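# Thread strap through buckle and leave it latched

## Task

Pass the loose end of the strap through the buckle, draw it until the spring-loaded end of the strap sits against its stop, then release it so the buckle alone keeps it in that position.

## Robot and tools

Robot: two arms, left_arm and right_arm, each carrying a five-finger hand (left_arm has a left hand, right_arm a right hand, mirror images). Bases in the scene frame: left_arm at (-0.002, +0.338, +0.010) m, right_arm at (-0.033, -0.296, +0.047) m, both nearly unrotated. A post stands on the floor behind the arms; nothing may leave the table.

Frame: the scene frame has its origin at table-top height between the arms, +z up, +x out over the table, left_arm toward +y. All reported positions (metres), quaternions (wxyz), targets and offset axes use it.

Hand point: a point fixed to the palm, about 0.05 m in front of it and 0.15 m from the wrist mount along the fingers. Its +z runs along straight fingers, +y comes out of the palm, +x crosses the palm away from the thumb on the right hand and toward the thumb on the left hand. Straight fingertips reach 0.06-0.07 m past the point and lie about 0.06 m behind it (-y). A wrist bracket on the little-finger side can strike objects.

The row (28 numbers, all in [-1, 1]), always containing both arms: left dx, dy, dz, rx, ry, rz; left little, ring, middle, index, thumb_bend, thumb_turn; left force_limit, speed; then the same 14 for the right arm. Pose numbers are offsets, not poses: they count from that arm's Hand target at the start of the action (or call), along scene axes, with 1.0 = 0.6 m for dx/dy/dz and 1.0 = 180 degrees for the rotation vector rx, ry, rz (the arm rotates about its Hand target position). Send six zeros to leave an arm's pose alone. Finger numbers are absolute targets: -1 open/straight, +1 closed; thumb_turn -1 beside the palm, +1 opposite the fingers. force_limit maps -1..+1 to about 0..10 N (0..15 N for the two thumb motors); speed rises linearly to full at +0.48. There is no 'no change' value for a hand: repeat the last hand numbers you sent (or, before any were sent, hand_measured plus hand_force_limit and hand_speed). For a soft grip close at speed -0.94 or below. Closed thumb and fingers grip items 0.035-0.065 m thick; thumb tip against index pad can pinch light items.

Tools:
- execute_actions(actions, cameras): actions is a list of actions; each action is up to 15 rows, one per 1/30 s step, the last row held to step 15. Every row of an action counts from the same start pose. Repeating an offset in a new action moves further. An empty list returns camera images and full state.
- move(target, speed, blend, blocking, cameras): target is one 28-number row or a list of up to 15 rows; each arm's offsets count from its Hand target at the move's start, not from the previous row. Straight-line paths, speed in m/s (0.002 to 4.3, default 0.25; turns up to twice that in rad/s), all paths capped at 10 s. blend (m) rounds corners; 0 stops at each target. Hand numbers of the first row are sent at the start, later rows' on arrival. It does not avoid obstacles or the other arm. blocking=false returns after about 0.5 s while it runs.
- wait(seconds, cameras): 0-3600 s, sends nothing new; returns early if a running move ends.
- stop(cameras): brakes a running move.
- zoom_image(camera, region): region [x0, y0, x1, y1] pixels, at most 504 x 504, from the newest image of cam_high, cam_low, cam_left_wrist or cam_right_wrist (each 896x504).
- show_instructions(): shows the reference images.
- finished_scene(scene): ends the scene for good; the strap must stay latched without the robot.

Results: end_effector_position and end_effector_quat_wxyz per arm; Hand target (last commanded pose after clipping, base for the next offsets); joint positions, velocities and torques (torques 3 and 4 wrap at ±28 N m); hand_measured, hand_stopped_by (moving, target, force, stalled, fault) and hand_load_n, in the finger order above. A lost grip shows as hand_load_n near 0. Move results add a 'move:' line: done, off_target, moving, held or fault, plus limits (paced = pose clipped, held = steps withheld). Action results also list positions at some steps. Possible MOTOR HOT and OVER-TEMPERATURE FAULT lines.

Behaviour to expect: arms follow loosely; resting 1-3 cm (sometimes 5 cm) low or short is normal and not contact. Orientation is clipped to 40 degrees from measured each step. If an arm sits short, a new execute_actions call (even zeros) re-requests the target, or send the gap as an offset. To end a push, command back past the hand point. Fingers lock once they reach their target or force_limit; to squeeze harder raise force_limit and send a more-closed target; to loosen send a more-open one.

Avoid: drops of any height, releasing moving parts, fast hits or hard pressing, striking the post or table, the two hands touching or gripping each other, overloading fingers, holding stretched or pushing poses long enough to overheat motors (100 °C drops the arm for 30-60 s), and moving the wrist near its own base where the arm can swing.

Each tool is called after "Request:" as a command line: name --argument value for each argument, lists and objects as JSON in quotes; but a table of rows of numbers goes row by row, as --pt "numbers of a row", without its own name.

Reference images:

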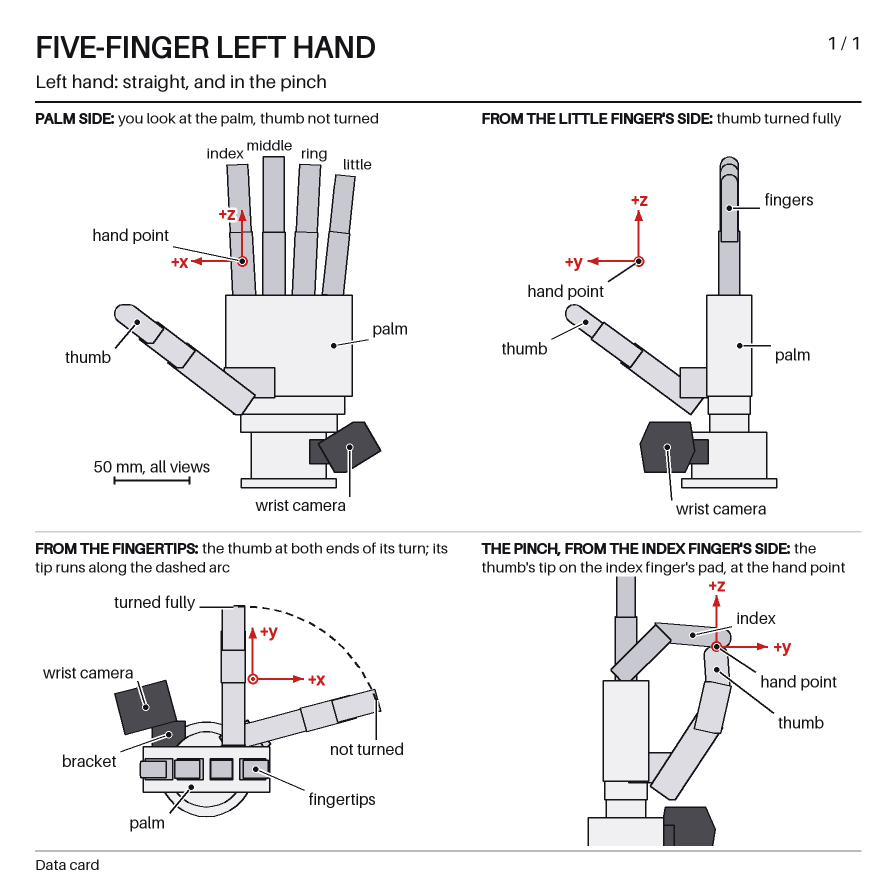

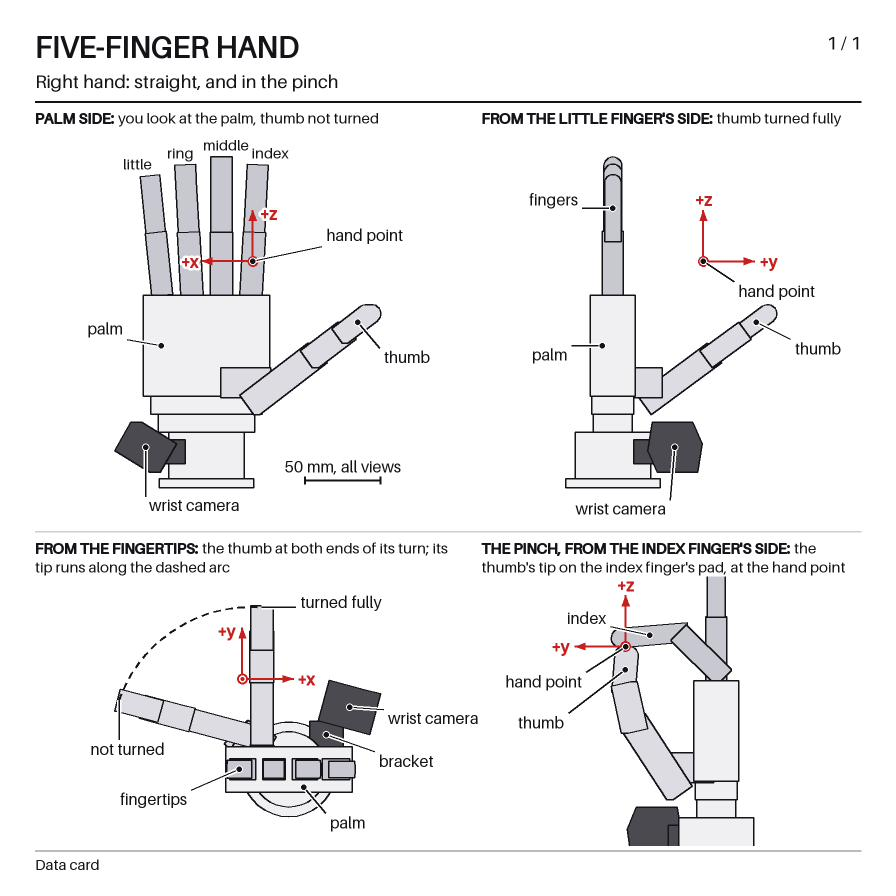

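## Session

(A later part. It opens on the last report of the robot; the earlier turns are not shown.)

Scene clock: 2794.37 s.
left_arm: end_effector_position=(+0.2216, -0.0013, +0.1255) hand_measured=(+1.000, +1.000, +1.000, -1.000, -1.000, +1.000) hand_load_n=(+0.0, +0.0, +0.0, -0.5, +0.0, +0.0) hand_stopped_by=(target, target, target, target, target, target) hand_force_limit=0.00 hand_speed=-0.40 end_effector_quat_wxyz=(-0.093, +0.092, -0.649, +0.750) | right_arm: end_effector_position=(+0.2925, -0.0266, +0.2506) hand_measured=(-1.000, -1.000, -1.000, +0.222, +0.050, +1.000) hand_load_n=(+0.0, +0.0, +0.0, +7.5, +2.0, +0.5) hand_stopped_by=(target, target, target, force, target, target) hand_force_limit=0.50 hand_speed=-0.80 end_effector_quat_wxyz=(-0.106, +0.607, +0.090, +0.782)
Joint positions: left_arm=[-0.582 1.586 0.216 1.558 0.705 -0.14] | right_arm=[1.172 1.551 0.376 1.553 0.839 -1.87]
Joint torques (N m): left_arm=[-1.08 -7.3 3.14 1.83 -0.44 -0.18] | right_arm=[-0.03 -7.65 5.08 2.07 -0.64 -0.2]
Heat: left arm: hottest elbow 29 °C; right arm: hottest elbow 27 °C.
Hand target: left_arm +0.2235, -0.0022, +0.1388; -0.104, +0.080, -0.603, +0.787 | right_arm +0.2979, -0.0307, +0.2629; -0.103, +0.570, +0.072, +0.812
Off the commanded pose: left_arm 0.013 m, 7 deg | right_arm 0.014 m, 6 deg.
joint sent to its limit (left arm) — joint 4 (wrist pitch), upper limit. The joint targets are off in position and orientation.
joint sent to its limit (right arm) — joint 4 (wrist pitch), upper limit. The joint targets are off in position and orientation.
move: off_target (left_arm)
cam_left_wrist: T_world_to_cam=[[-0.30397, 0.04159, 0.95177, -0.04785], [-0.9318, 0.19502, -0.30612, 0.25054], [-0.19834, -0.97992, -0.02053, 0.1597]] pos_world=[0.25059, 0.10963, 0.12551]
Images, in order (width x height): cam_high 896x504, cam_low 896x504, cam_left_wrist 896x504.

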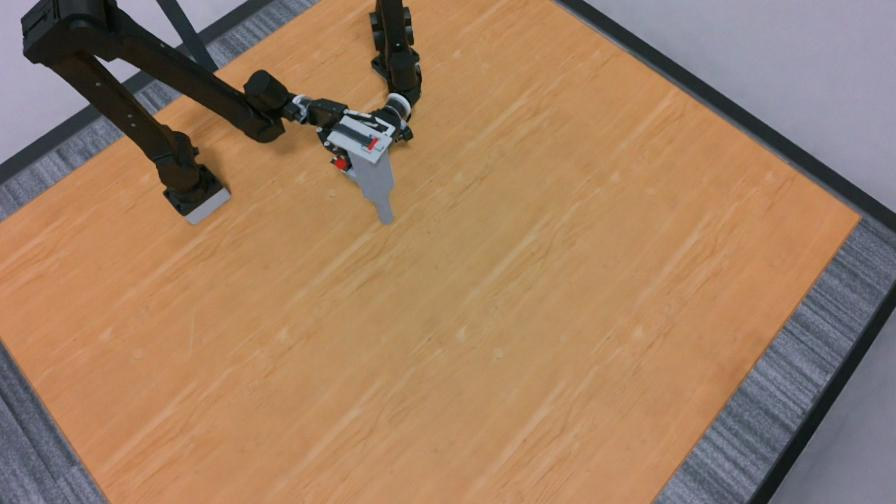

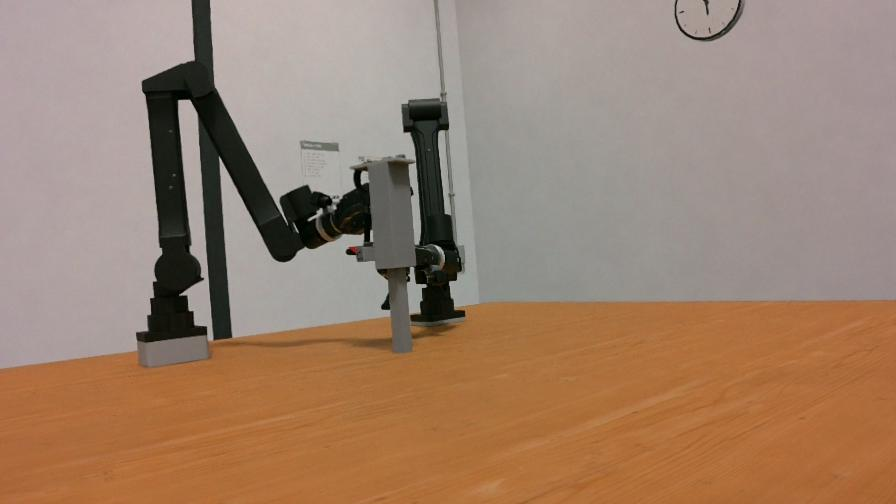

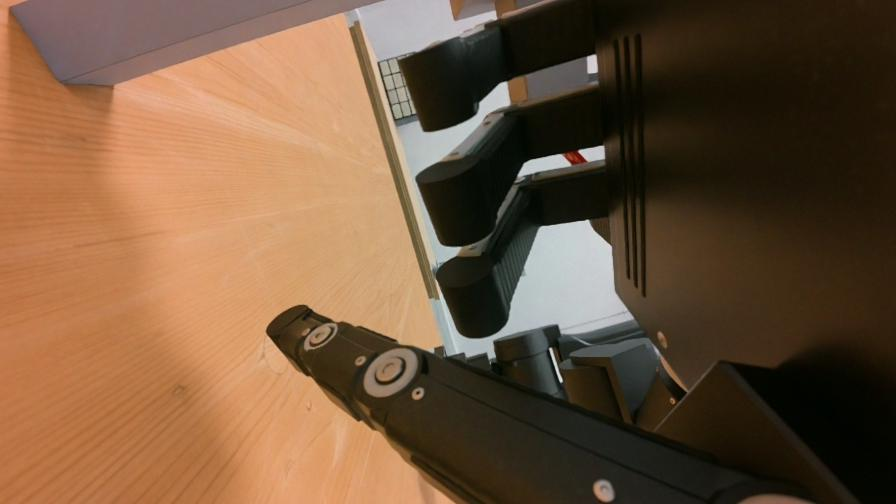

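Request:
move --pt "0.0117 0.0025 -0.004 0 0 0 1 1 1 -1 -1 1 0 -0.4 0 0 0 0 0 0 -1 -1 -1 0.5 0.05 1 0.5 -0.8" --speed 0.03 --cameras '["cam_left_wrist", "cam_low", "cam_high"]'

Request:
zoom_image --camera "cam_low" --region '[340, 235, 375, 270]'

Request:
zoom_image --camera "cam_high" --region '[325, 145, 365, 185]'

Scene clock: 2809.00 s.
left_arm: end_effector_position=(+0.2212, -0.0004, +0.1254) hand_measured=(+1.000, +1.000, +1.000, -1.000, -1.000, +1.000) hand_load_n=(+0.0, +0.0, +0.0, +0.0, +0.0, +0.0) hand_stopped_by=(target, target, target, target, target, target) hand_force_limit=0.00 hand_speed=-0.40 end_effector_quat_wxyz=(-0.090, +0.091, -0.649, +0.750) | right_arm: end_effector_position=(+0.2925, -0.0266, +0.2506) hand_measured=(-1.000, -1.000, -1.000, +0.222, +0.050, +1.000) hand_load_n=(+0.0, +0.0, +0.0, +7.0, +2.0, +1.0) hand_stopped_by=(target, target, target, force, target, target) hand_force_limit=0.50 hand_speed=-0.80 end_effector_quat_wxyz=(-0.106, +0.607, +0.090, +0.782)
Joint positions: left_arm=[-0.577 1.586 0.216 1.558 0.714 -0.143] | right_arm=[1.172 1.551 0.376 1.553 0.839 -1.87]
Joint torques (N m): left_arm=[0.15 -6.24 4.23 1.84 -0.04 -0.16] | right_arm=[-0.09 -7.65 5.08 2.07 -0.64 -0.2]
Heat: left arm: hottest elbow 29 °C; right arm: hottest elbow 27 °C.
Hand target: left_arm +0.2305, -0.0007, +0.1364; -0.104, +0.080, -0.603, +0.787 | right_arm +0.2979, -0.0307, +0.2629; -0.103, +0.570, +0.072, +0.812
Off the commanded pose: left_arm 0.014 m, 7 deg | right_arm 0.014 m, 6 deg.
joint sent to its limit (left arm) — joint 4 (wrist pitch), upper limit. The joint targets are off in position and orientation.
joint sent to its limit (right arm) — joint 4 (wrist pitch), upper limit. The joint targets are off in position and orientation.
move: off_target (left_arm)
cam_left_wrist: T_world_to_cam=[[-0.30188, 0.04245, 0.9524, -0.04836], [-0.93145, 0.19973, -0.30414, 0.24958], [-0.20314, -0.97893, -0.02076, 0.16154]] pos_world=[0.25068, 0.11034, 0.12532]
Images, in order (width x height): cam_high 896x504, cam_low 896x504, cam_left_wrist 896x504.

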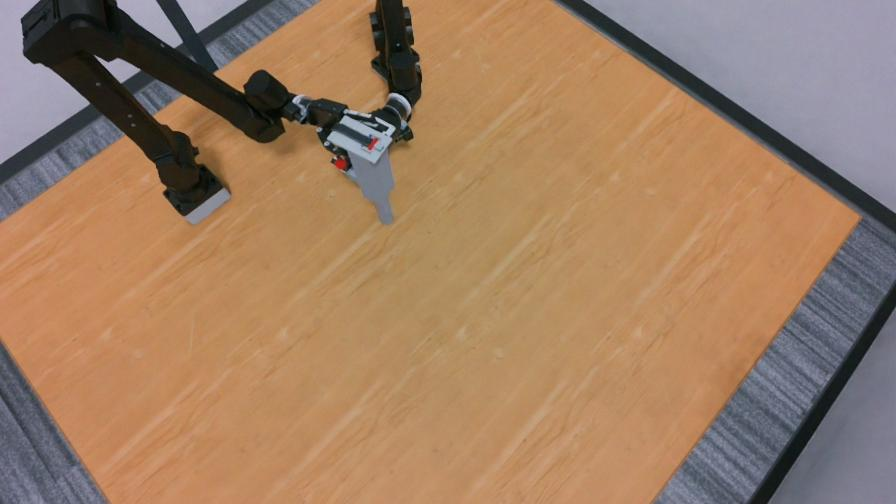

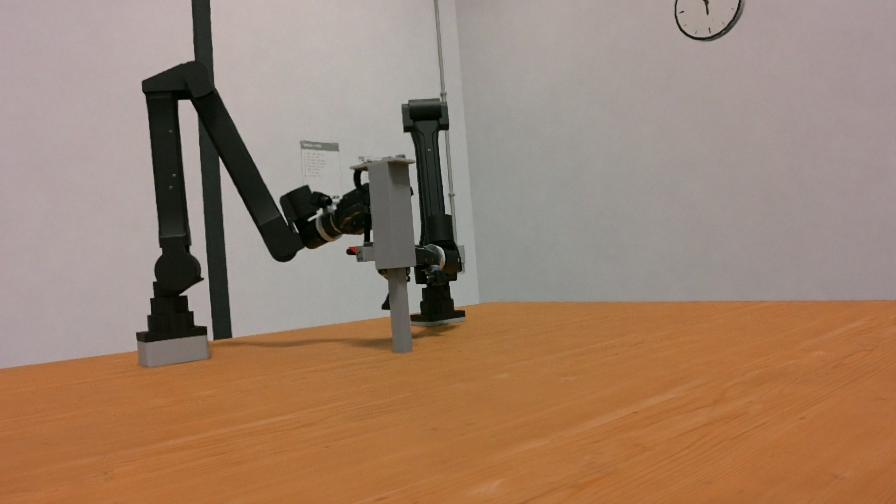

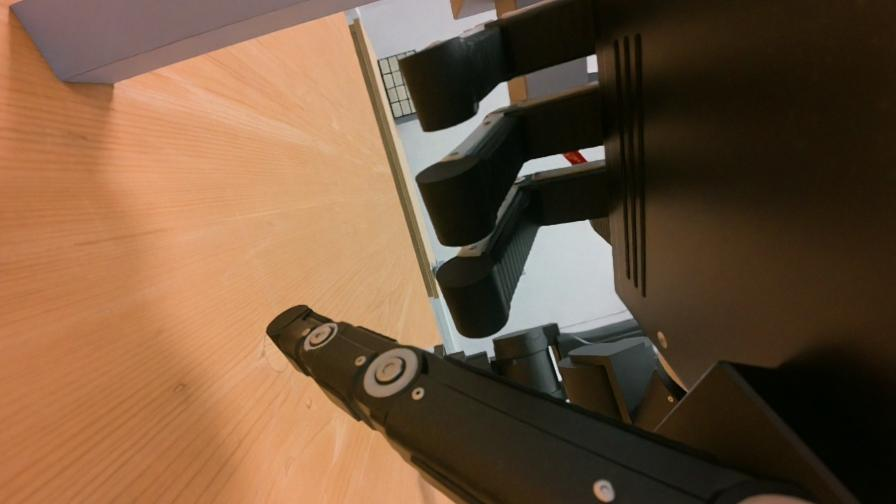

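Scaled by 14.400.

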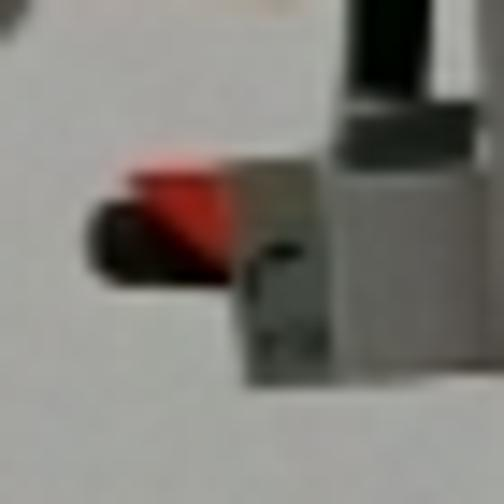

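Scaled by 12.600.

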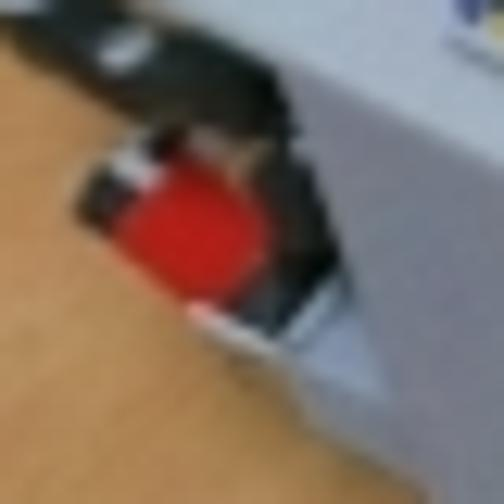

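Request:
move --pt "0.003 0.0 -0.015 0 0 0 1 1 1 -1 -1 1 0 -0.4 0 0 0 0 0 0 -1 -1 -1 0.5 0.05 1 0.5 -0.8" --speed 0.03 --cameras '["cam_low", "cam_high"]'

Request:
zoom_image --camera "cam_low" --region '[340, 235, 375, 270]'

Scene clock: 2815.17 s.
left_arm: end_effector_position=(+0.2205, +0.0001, +0.1182) hand_measured=(+1.000, +1.000, +1.000, -1.000, -1.000, +1.000) hand_load_n=(+0.0, +0.0, +0.0, +0.0, +0.0, +0.0) hand_stopped_by=(target, target, target, target, target, target) hand_force_limit=0.00 hand_speed=-0.40 end_effector_quat_wxyz=(-0.084, +0.096, -0.654, +0.745) | right_arm: end_effector_position=(+0.2925, -0.0266, +0.2506) hand_measured=(-1.000, -1.000, -1.000, +0.222, +0.050, +1.000) hand_load_n=(+0.0, +0.0, +0.0, +7.0, +2.0, +0.5) hand_stopped_by=(target, target, target, force, target, target) hand_force_limit=0.50 hand_speed=-0.80 end_effector_quat_wxyz=(-0.106, +0.607, +0.090, +0.782)
Joint positions: left_arm=[-0.576 1.606 0.216 1.558 0.719 -0.143] | right_arm=[1.172 1.551 0.376 1.553 0.839 -1.87]
Joint torques (N m): left_arm=[0.21 -5.95 4.38 1.87 -0.01 -0.03] | right_arm=[-0.03 -7.65 5.09 2.09 -0.64 -0.2]
Heat: left arm: hottest elbow 29 °C; right arm: hottest elbow 27 °C.
Hand target: left_arm +0.2323, -0.0007, +0.1274; -0.104, +0.080, -0.603, +0.787 | right_arm +0.2979, -0.0307, +0.2629; -0.103, +0.570, +0.072, +0.812
Off the commanded pose: left_arm 0.015 m, 8 deg | right_arm 0.014 m, 6 deg.
joint sent to its limit (left arm) — joint 4 (wrist pitch), upper limit. The joint targets are off in position and orientation.
joint sent to its limit (right arm) — joint 4 (wrist pitch), upper limit. The joint targets are off in position and orientation.
move: off_target (left_arm)
Images, in order (width x height): cam_high 896x504, cam_low 896x504.

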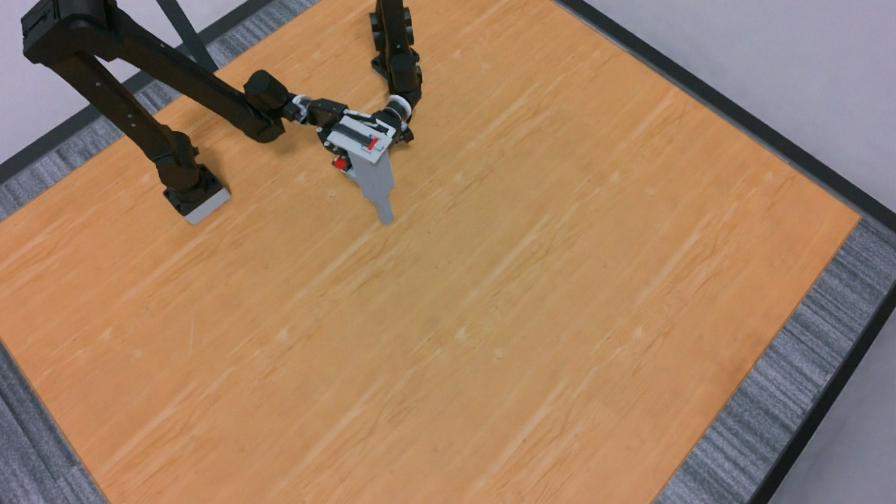

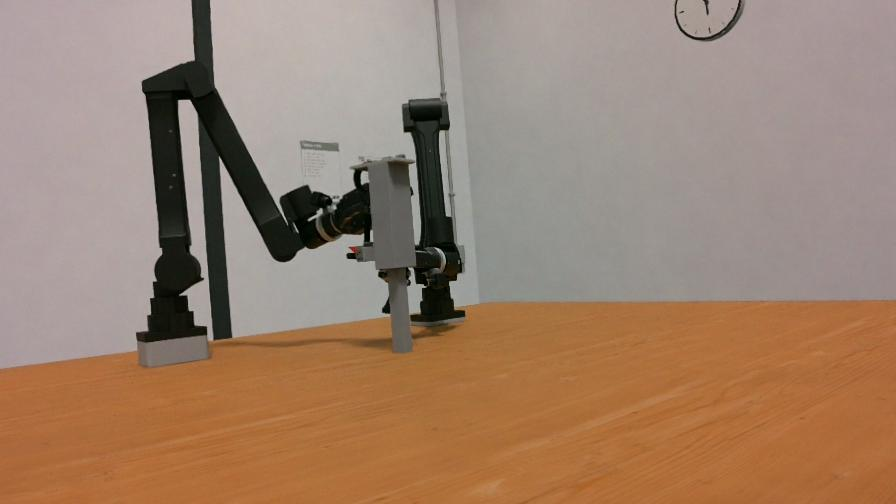

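Scaled by 14.400.

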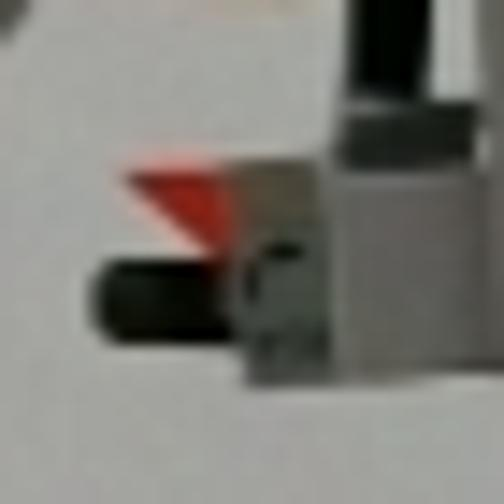

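Request:
move --pt "0.013 0.003 0 0 0 0 1 1 1 -1 -1 1 0 -0.4 0 0 0 0 0 0 -1 -1 -1 0.5 0.05 1 0.5 -0.8" --speed 0.03 --cameras '["cam_low"]'

Request:
zoom_image --camera "cam_low" --region '[340, 235, 375, 270]'

Scene clock: 2820.97 s.
left_arm: end_effector_position=(+0.2266, +0.0037, +0.1165) hand_measured=(+1.000, +1.000, +1.000, -1.000, -1.000, +1.000) hand_load_n=(+0.0, +0.5, +0.0, +0.0, +0.0, -0.5) hand_stopped_by=(target, target, target, target, target, target) hand_force_limit=0.00 hand_speed=-0.40 end_effector_quat_wxyz=(-0.085, +0.096, -0.656, +0.744) | right_arm: end_effector_position=(+0.2925, -0.0266, +0.2506) hand_measured=(-1.000, -1.000, -1.000, +0.222, +0.050, +1.000) hand_load_n=(+0.0, +0.0, +0.0, +7.5, +2.0, +1.0) hand_stopped_by=(target, target, target, force, target, target) hand_force_limit=0.50 hand_speed=-0.80 end_effector_quat_wxyz=(-0.106, +0.607, +0.090, +0.782)
Joint positions: left_arm=[-0.551 1.615 0.223 1.558 0.742 -0.143] | right_arm=[1.172 1.551 0.376 1.553 0.839 -1.87]
Joint torques (N m): left_arm=[0.21 -5.89 5.03 1.87 -0.01 -0.1] | right_arm=[-0.03 -7.65 5.08 2.07 -0.64 -0.2]
Heat: left arm: hottest elbow 29 °C; right arm: hottest elbow 27 °C.
Hand target: left_arm +0.2401, +0.0011, +0.1274; -0.104, +0.080, -0.603, +0.787 | right_arm +0.2979, -0.0307, +0.2629; -0.103, +0.570, +0.072, +0.812
Off the commanded pose: left_arm 0.018 m, 8 deg | right_arm 0.014 m, 6 deg.
joint sent to its limit (left arm) — joint 4 (wrist pitch), upper limit. The joint targets are off in position and orientation.
joint sent to its limit (right arm) — joint 4 (wrist pitch), upper limit. The joint targets are off in position and orientation.
move: off_target (left_arm)

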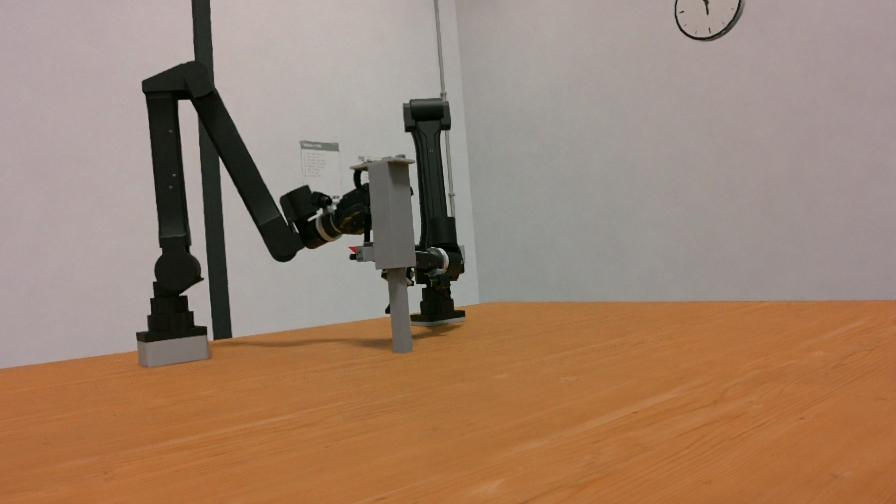

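Scaled by 14.400.

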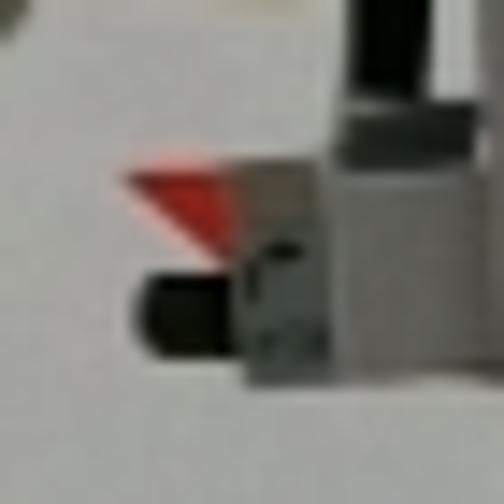

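Request:
move --pt "0.006 0.0015 0.015 0 0 0 1 1 1 -1 -1 1 0 -0.4 0 0 0 0 0 0 -1 -1 -1 0.5 0.05 1 0.5 -0.8" --speed 0.03 --cameras '["cam_low", "cam_high"]'

Request:
zoom_image --camera "cam_low" --region '[340, 235, 375, 270]'

Request:
zoom_image --camera "cam_high" --region '[325, 145, 365, 185]'

Scene clock: 2831.13 s.
left_arm: end_effector_position=(+0.2297, +0.0047, +0.1182) hand_measured=(+1.000, +1.000, +1.000, -1.000, -1.000, +1.000) hand_load_n=(+0.0, +0.0, +0.0, +0.0, +0.0, +0.0) hand_stopped_by=(target, target, target, target, target, target) hand_force_limit=0.00 hand_speed=-0.40 end_effector_quat_wxyz=(-0.083, +0.098, -0.654, +0.745) | right_arm: end_effector_position=(+0.2925, -0.0266, +0.2506) hand_measured=(-1.000, -1.000, -1.000, +0.222, +0.050, +1.000) hand_load_n=(+0.0, +0.0, +0.0, +7.0, +2.0, +1.0) hand_stopped_by=(target, target, target, force, target, target) hand_force_limit=0.50 hand_speed=-0.80 end_effector_quat_wxyz=(-0.106, +0.607, +0.090, +0.782)
Joint positions: left_arm=[-0.54 1.615 0.23 1.558 0.751 -0.156] | right_arm=[1.172 1.551 0.376 1.553 0.839 -1.87]
Joint torques (N m): left_arm=[0.21 -7.41 5.08 1.85 -0.02 -0.18] | right_arm=[-0.09 -7.65 5.07 2.07 -0.64 -0.2]
Heat: left arm: hottest elbow 29 °C; right arm: hottest elbow 27 °C.
Hand target: left_arm +0.2437, +0.0020, +0.1364; -0.104, +0.080, -0.603, +0.787 | right_arm +0.2979, -0.0307, +0.2629; -0.103, +0.570, +0.072, +0.812
Off the commanded pose: left_arm 0.023 m, 8 deg | right_arm 0.014 m, 6 deg.
joint sent to its limit (left arm) — joint 4 (wrist pitch), upper limit. The joint targets are off in position and orientation.
joint sent to its limit (right arm) — joint 4 (wrist pitch), upper limit. The joint targets are off in position and orientation.
move: off_target (left_arm)
Images, in order (width x height): cam_high 896x504, cam_low 896x504.

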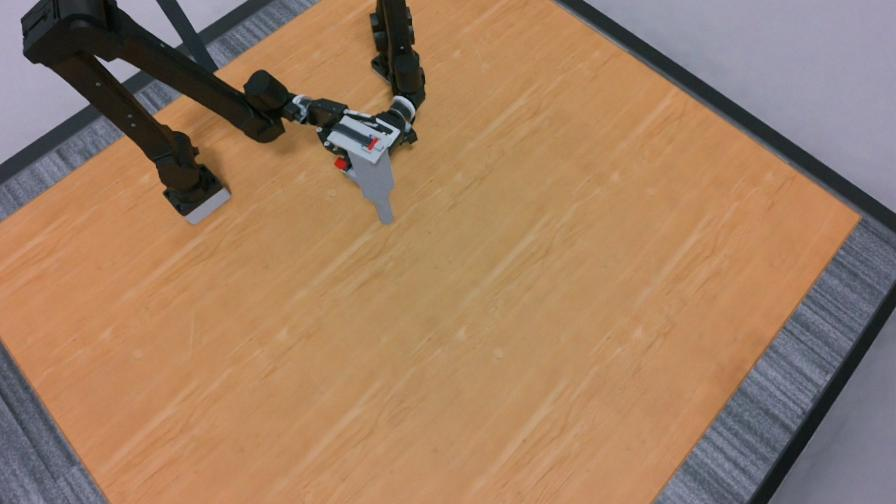

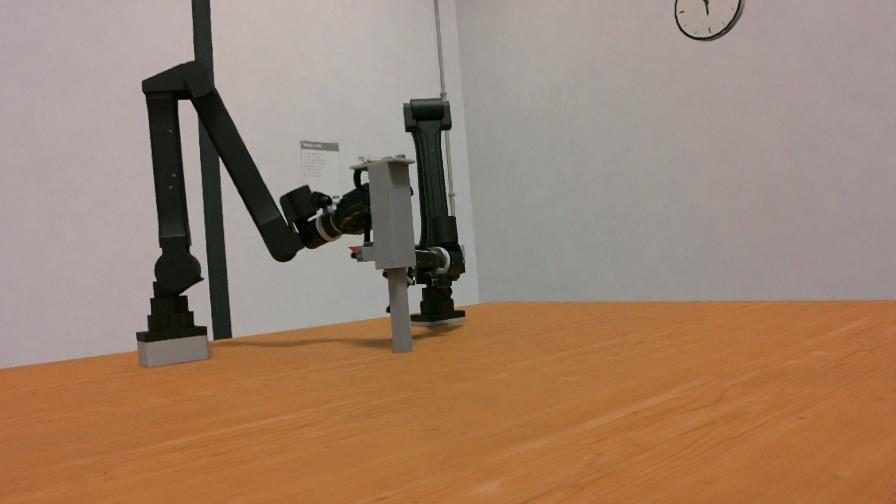

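Scaled by 14.400.

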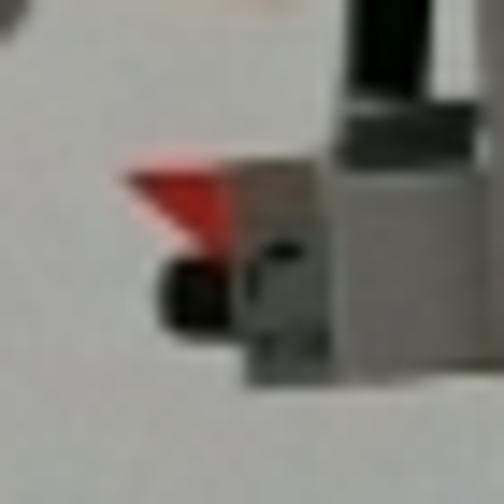

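Scaled by 12.600.

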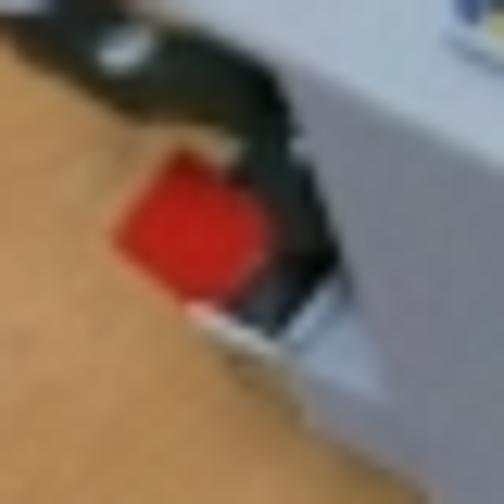

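Request:
move --pt "0.0 0.0 -0.018 0 0 0 1 1 1 -1 -1 1 0 -0.4 0 0 0 0 0 0 -1 -1 -1 0.5 0.05 1 0.5 -0.8" --pt "-0.037 -0.008 -0.018 0 0 0 1 1 1 -1 -1 1 0 -0.4 0 0 0 0 0 0 -1 -1 -1 0.5 0.05 1 0.5 -0.8" --pt "-0.009 -0.001 -0.018 0 0 0 1 1 1 -1 -1 1 0 -0.4 0 0 0 0 0 0 -1 -1 -1 0.5 0.05 1 0.5 -0.8" --speed 0.03 --cameras '["cam_low"]'

Request:
zoom_image --camera "cam_low" --region '[340, 235, 375, 270]'

Scene clock: 2868.37 s.
left_arm: end_effector_position=(+0.2275, +0.0059, +0.1146) hand_measured=(+1.000, +1.000, +1.000, -1.000, -1.000, +1.000) hand_load_n=(+0.0, +0.0, +0.0, -0.5, +0.0, +0.0) hand_stopped_by=(target, target, target, target, target, target) hand_force_limit=0.00 hand_speed=-0.40 end_effector_quat_wxyz=(-0.089, +0.098, -0.657, +0.742) | right_arm: end_effector_position=(+0.2925, -0.0266, +0.2506) hand_measured=(-1.000, -1.000, -1.000, +0.222, +0.050, +1.000) hand_load_n=(+0.0, +0.0, +0.0, +7.5, +1.5, +0.5) hand_stopped_by=(target, target, target, force, target, target) hand_force_limit=0.50 hand_speed=-0.80 end_effector_quat_wxyz=(-0.106, +0.607, +0.090, +0.782)
Joint positions: left_arm=[-0.546 1.617 0.219 1.558 0.739 -0.137] | right_arm=[1.172 1.551 0.376 1.553 0.839 -1.87]
Joint torques (N m): left_arm=[0.26 -6.01 4.9 1.84 -0.01 -0.11] | right_arm=[-0.09 -7.65 5.08 2.07 -0.64 -0.2]
Heat: left arm: hottest elbow 29 °C; right arm: hottest elbow 27 °C.
Hand target: left_arm +0.2383, +0.0014, +0.1256; -0.104, +0.080, -0.603, +0.787 | right_arm +0.2979, -0.0307, +0.2629; -0.103, +0.570, +0.072, +0.812
Off the commanded pose: left_arm 0.016 m, 8 deg | right_arm 0.014 m, 6 deg.
joint sent to its limit (left arm) — joint 4 (wrist pitch), upper limit. The joint targets are off in position and orientation.
joint sent to its limit (right arm) — joint 4 (wrist pitch), upper limit. The joint targets are off in position and orientation.
move: off_target (left_arm)

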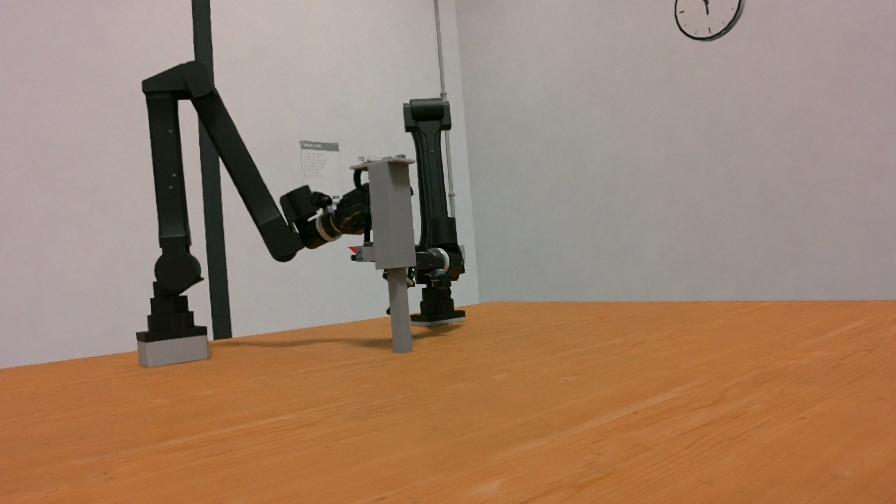

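Scaled by 14.400.

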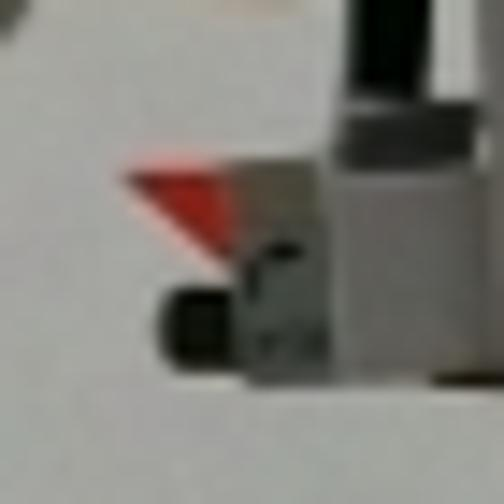

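Request:
move --pt "-0.033 -0.027 0.0 0 0 0 1 1 1 -1 -1 1 0 -0.4 0 0 0 0 0 0 -1 -1 -1 0.5 0.05 1 0.5 -0.8" --pt "-0.0038 -0.0062 0.0 0 0 0 1 1 1 -1 -1 1 0 -0.4 0 0 0 0 0 0 -1 -1 -1 0.5 0.05 1 0.5 -0.8" --speed 0.03 --cameras '["cam_low"]'

Request:
zoom_image --camera "cam_low" --region '[340, 235, 375, 270]'

Scene clock: 2879.57 s.
left_arm: end_effector_position=(+0.2257, +0.0027, +0.1142) hand_measured=(+1.000, +1.000, +1.000, -1.000, -1.000, +1.000) hand_load_n=(+0.0, +0.0, +0.0, +0.0, +0.0, +0.0) hand_stopped_by=(target, target, target, target, target, target) hand_force_limit=0.00 hand_speed=-0.40 end_effector_quat_wxyz=(-0.090, +0.097, -0.657, +0.742) | right_arm: end_effector_position=(+0.2925, -0.0266, +0.2506) hand_measured=(-1.000, -1.000, -1.000, +0.222, +0.050, +1.000) hand_load_n=(+0.0, +0.0, +0.0, +7.0, +2.0, +1.0) hand_stopped_by=(target, target, target, force, target, target) hand_force_limit=0.50 hand_speed=-0.80 end_effector_quat_wxyz=(-0.106, +0.607, +0.090, +0.782)
Joint positions: left_arm=[-0.562 1.618 0.219 1.558 0.723 -0.131] | right_arm=[1.172 1.551 0.376 1.553 0.839 -1.87]
Joint torques (N m): left_arm=[0.09 -5.89 4.93 1.84 -0.01 -0.14] | right_arm=[-0.03 -7.65 5.08 2.07 -0.64 -0.2]
Heat: left arm: hottest elbow 29 °C; right arm: hottest elbow 27 °C.
Hand target: left_arm +0.2360, -0.0023, +0.1256; -0.104, +0.080, -0.603, +0.787 | right_arm +0.2979, -0.0307, +0.2629; -0.103, +0.570, +0.072, +0.812
Off the commanded pose: left_arm 0.016 m, 8 deg | right_arm 0.014 m, 6 deg.
joint sent to its limit (left arm) — joint 4 (wrist pitch), upper limit. The joint targets are off in position and orientation.
joint sent to its limit (right arm) — joint 4 (wrist pitch), upper limit. The joint targets are off in position and orientation.
move: off_target (left_arm)

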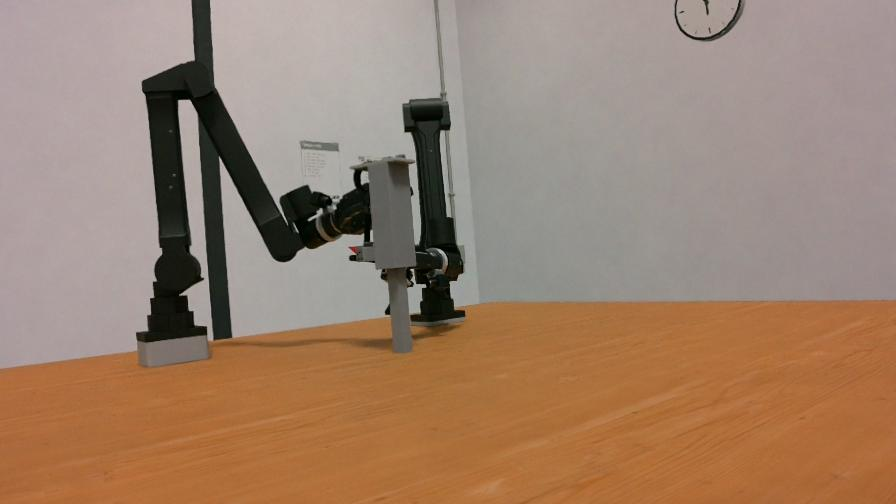

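Scaled by 14.400.

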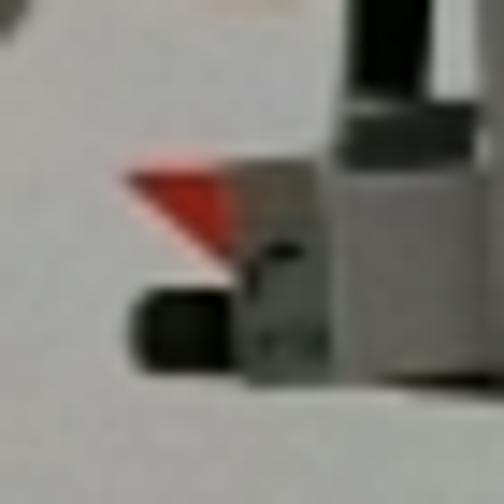

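Request:
move --pt "0.002 0.001 0.020 0 0 0 1 1 1 -1 -1 1 0 -0.4 0 0 0 0 0 0 -1 -1 -1 0.5 0.05 1 0.5 -0.8" --speed 0.03 --cameras '["cam_low", "cam_high"]'

Request:
zoom_image --camera "cam_low" --region '[340, 235, 375, 270]'

Request:
zoom_image --camera "cam_high" --region '[325, 145, 365, 185]'

Scene clock: 2893.30 s.
left_arm: end_effector_position=(+0.2242, +0.0023, +0.1186) hand_measured=(+1.000, +1.000, +1.000, -1.000, -1.000, +1.000) hand_load_n=(+0.0, +0.0, +0.0, -0.5, +0.5, +0.0) hand_stopped_by=(target, target, target, target, target, target) hand_force_limit=0.00 hand_speed=-0.40 end_effector_quat_wxyz=(-0.084, +0.100, -0.654, +0.745) | right_arm: end_effector_position=(+0.2925, -0.0266, +0.2506) hand_measured=(-1.000, -1.000, -1.000, +0.222, +0.050, +1.000) hand_load_n=(+0.0, +0.0, +0.0, +7.5, +2.0, +0.5) hand_stopped_by=(target, target, target, force, target, target) hand_force_limit=0.50 hand_speed=-0.80 end_effector_quat_wxyz=(-0.106, +0.607, +0.090, +0.782)
Joint positions: left_arm=[-0.562 1.608 0.219 1.558 0.726 -0.151] | right_arm=[1.172 1.551 0.376 1.553 0.839 -1.87]
Joint torques (N m): left_arm=[0.15 -7.24 5.18 1.85 -0.03 -0.16] | right_arm=[-0.09 -7.65 5.08 2.07 -0.64 -0.2]
Heat: left arm: hottest elbow 29 °C; right arm: hottest elbow 27 °C.
Hand target: left_arm +0.2372, -0.0017, +0.1376; -0.104, +0.080, -0.603, +0.787 | right_arm +0.2979, -0.0307, +0.2629; -0.103, +0.570, +0.072, +0.812
Off the commanded pose: left_arm 0.023 m, 8 deg | right_arm 0.014 m, 6 deg.
joint sent to its limit (left arm) — joint 4 (wrist pitch), upper limit. The joint targets are off in position and orientation.
joint sent to its limit (right arm) — joint 4 (wrist pitch), upper limit. The joint targets are off in position and orientation.
move: off_target (left_arm)
Images, in order (width x height): cam_high 896x504, cam_low 896x504.

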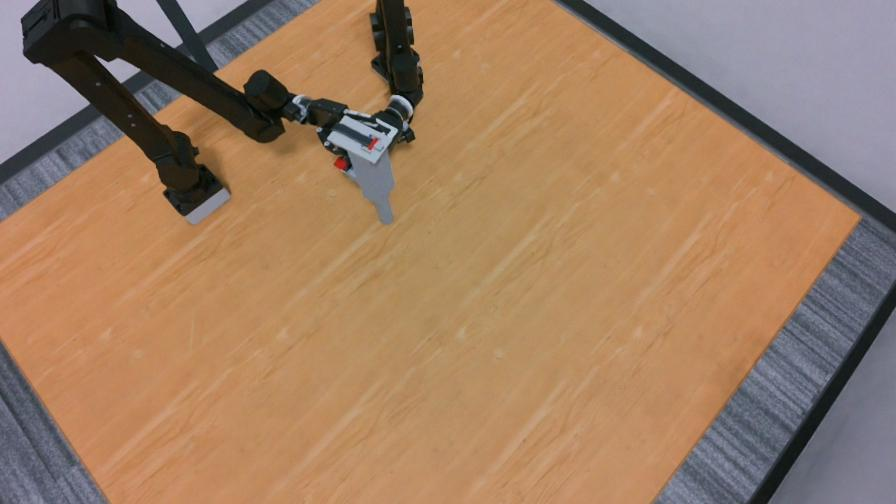

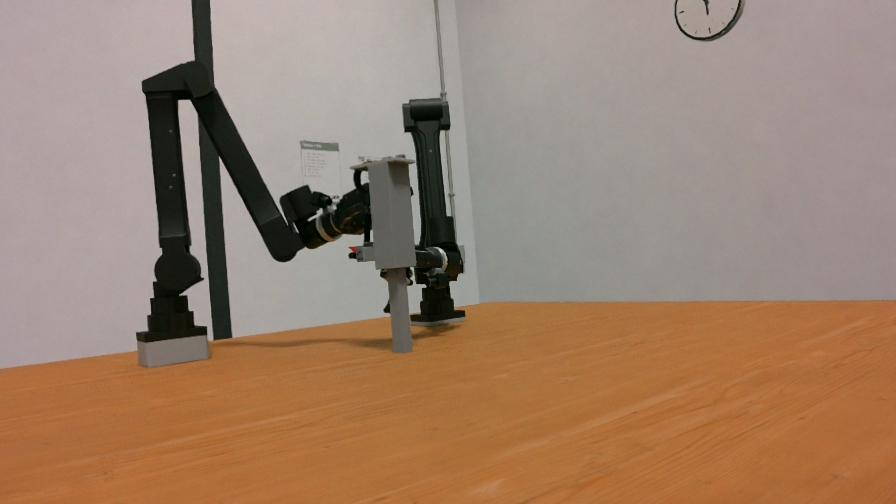

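Scaled by 14.400.

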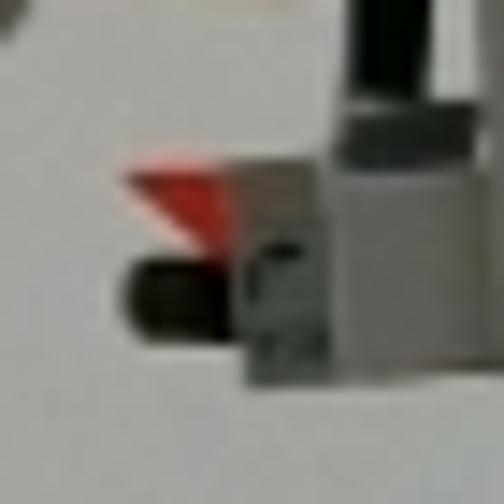

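Scaled by 12.600.

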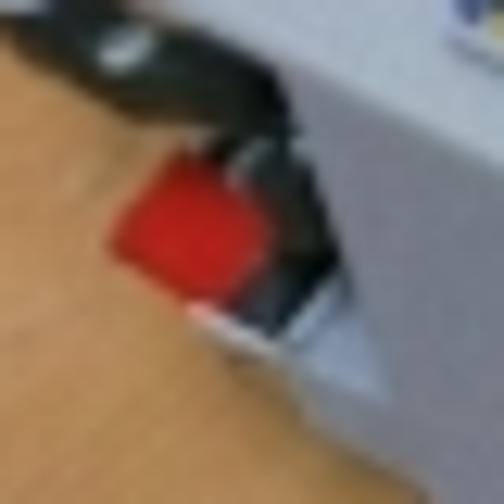

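Request:
move --pt "0.0 0.0 0.010 0 0 0 1 1 1 -1 -1 1 0 -0.4 0 0 0 0 0 0 -1 -1 -1 0.5 0.05 1 0.5 -0.8" --speed 0.03 --cameras '["cam_low", "cam_high", "cam_left_wrist"]'

Request:
zoom_image --camera "cam_low" --region '[340, 235, 375, 270]'

Request:
zoom_image --camera "cam_high" --region '[325, 145, 365, 185]'

Scene clock: 2900.03 s.
left_arm: end_effector_position=(+0.2228, +0.0014, +0.1237) hand_measured=(+1.000, +1.000, +1.000, -1.000, -1.000, +1.000) hand_load_n=(+0.0, +0.0, +0.0, -0.5, +0.0, +0.0) hand_stopped_by=(target, target, target, target, target, target) hand_force_limit=0.00 hand_speed=-0.40 end_effector_quat_wxyz=(-0.083, +0.098, -0.650, +0.749) | right_arm: end_effector_position=(+0.2925, -0.0266, +0.2506) hand_measured=(-1.000, -1.000, -1.000, +0.222, +0.050, +1.000) hand_load_n=(+0.0, +0.0, +0.0, +7.5, +2.0, +1.0) hand_stopped_by=(target, target, target, force, target, target) hand_force_limit=0.50 hand_speed=-0.80 end_effector_quat_wxyz=(-0.106, +0.607, +0.090, +0.782)
Joint positions: left_arm=[-0.565 1.594 0.219 1.558 0.726 -0.16] | right_arm=[1.172 1.551 0.376 1.553 0.839 -1.87]
Joint torques (N m): left_arm=[0.03 -7.36 5.34 1.84 -0.11 -0.17] | right_arm=[-0.09 -7.65 5.08 2.07 -0.64 -0.2]
Heat: left arm: hottest elbow 29 °C; right arm: hottest elbow 27 °C.
Hand target: left_arm +0.2372, -0.0017, +0.1436; -0.104, +0.080, -0.603, +0.787 | right_arm +0.2979, -0.0307, +0.2629; -0.103, +0.570, +0.072, +0.812
Off the commanded pose: left_arm 0.025 m, 8 deg | right_arm 0.014 m, 6 deg.
joint sent to its limit (left arm) — joint 4 (wrist pitch), upper limit. The joint targets are off in position and orientation.
joint sent to its limit (right arm) — joint 4 (wrist pitch), upper limit. The joint targets are off in position and orientation.
move: off_target (left_arm)
cam_left_wrist: T_world_to_cam=[[-0.28385, 0.04295, 0.95791, -0.0511], [-0.93657, 0.20176, -0.28658, 0.24924], [-0.20558, -0.97849, -0.01704, 0.16366]] pos_world=[0.25257, 0.11204, 0.12316]
Images, in order (width x height): cam_high 896x504, cam_low 896x504, cam_left_wrist 896x504.

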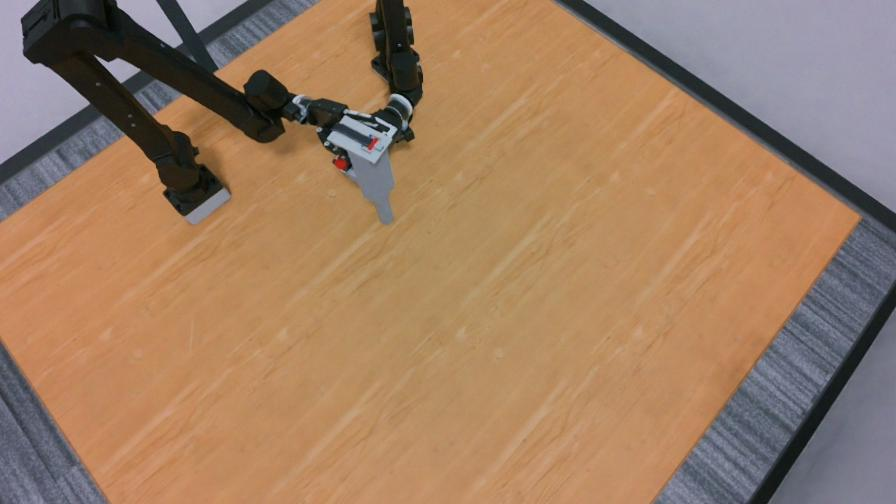

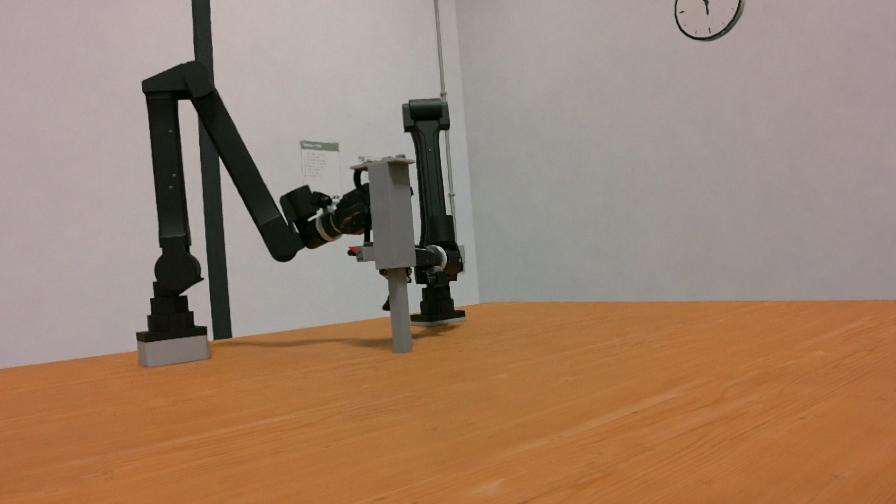

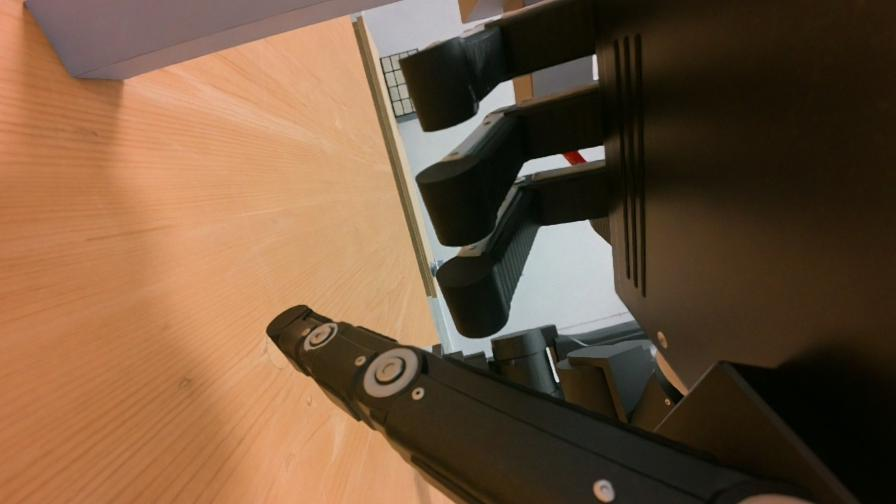

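Scaled by 14.400.

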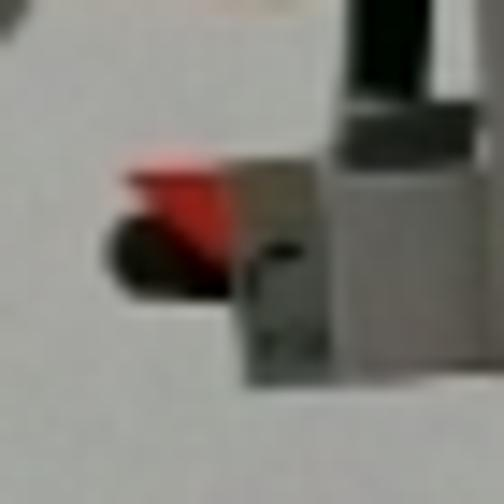

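Scaled by 12.600.

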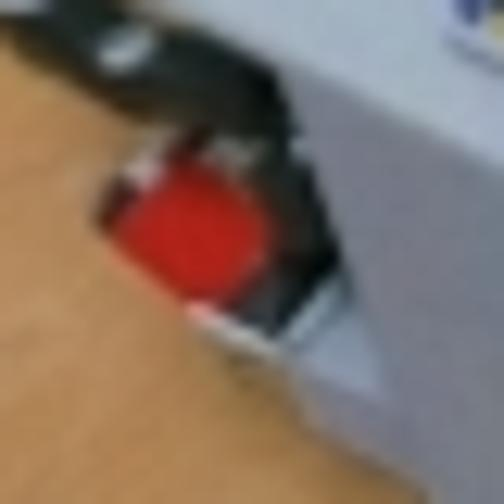

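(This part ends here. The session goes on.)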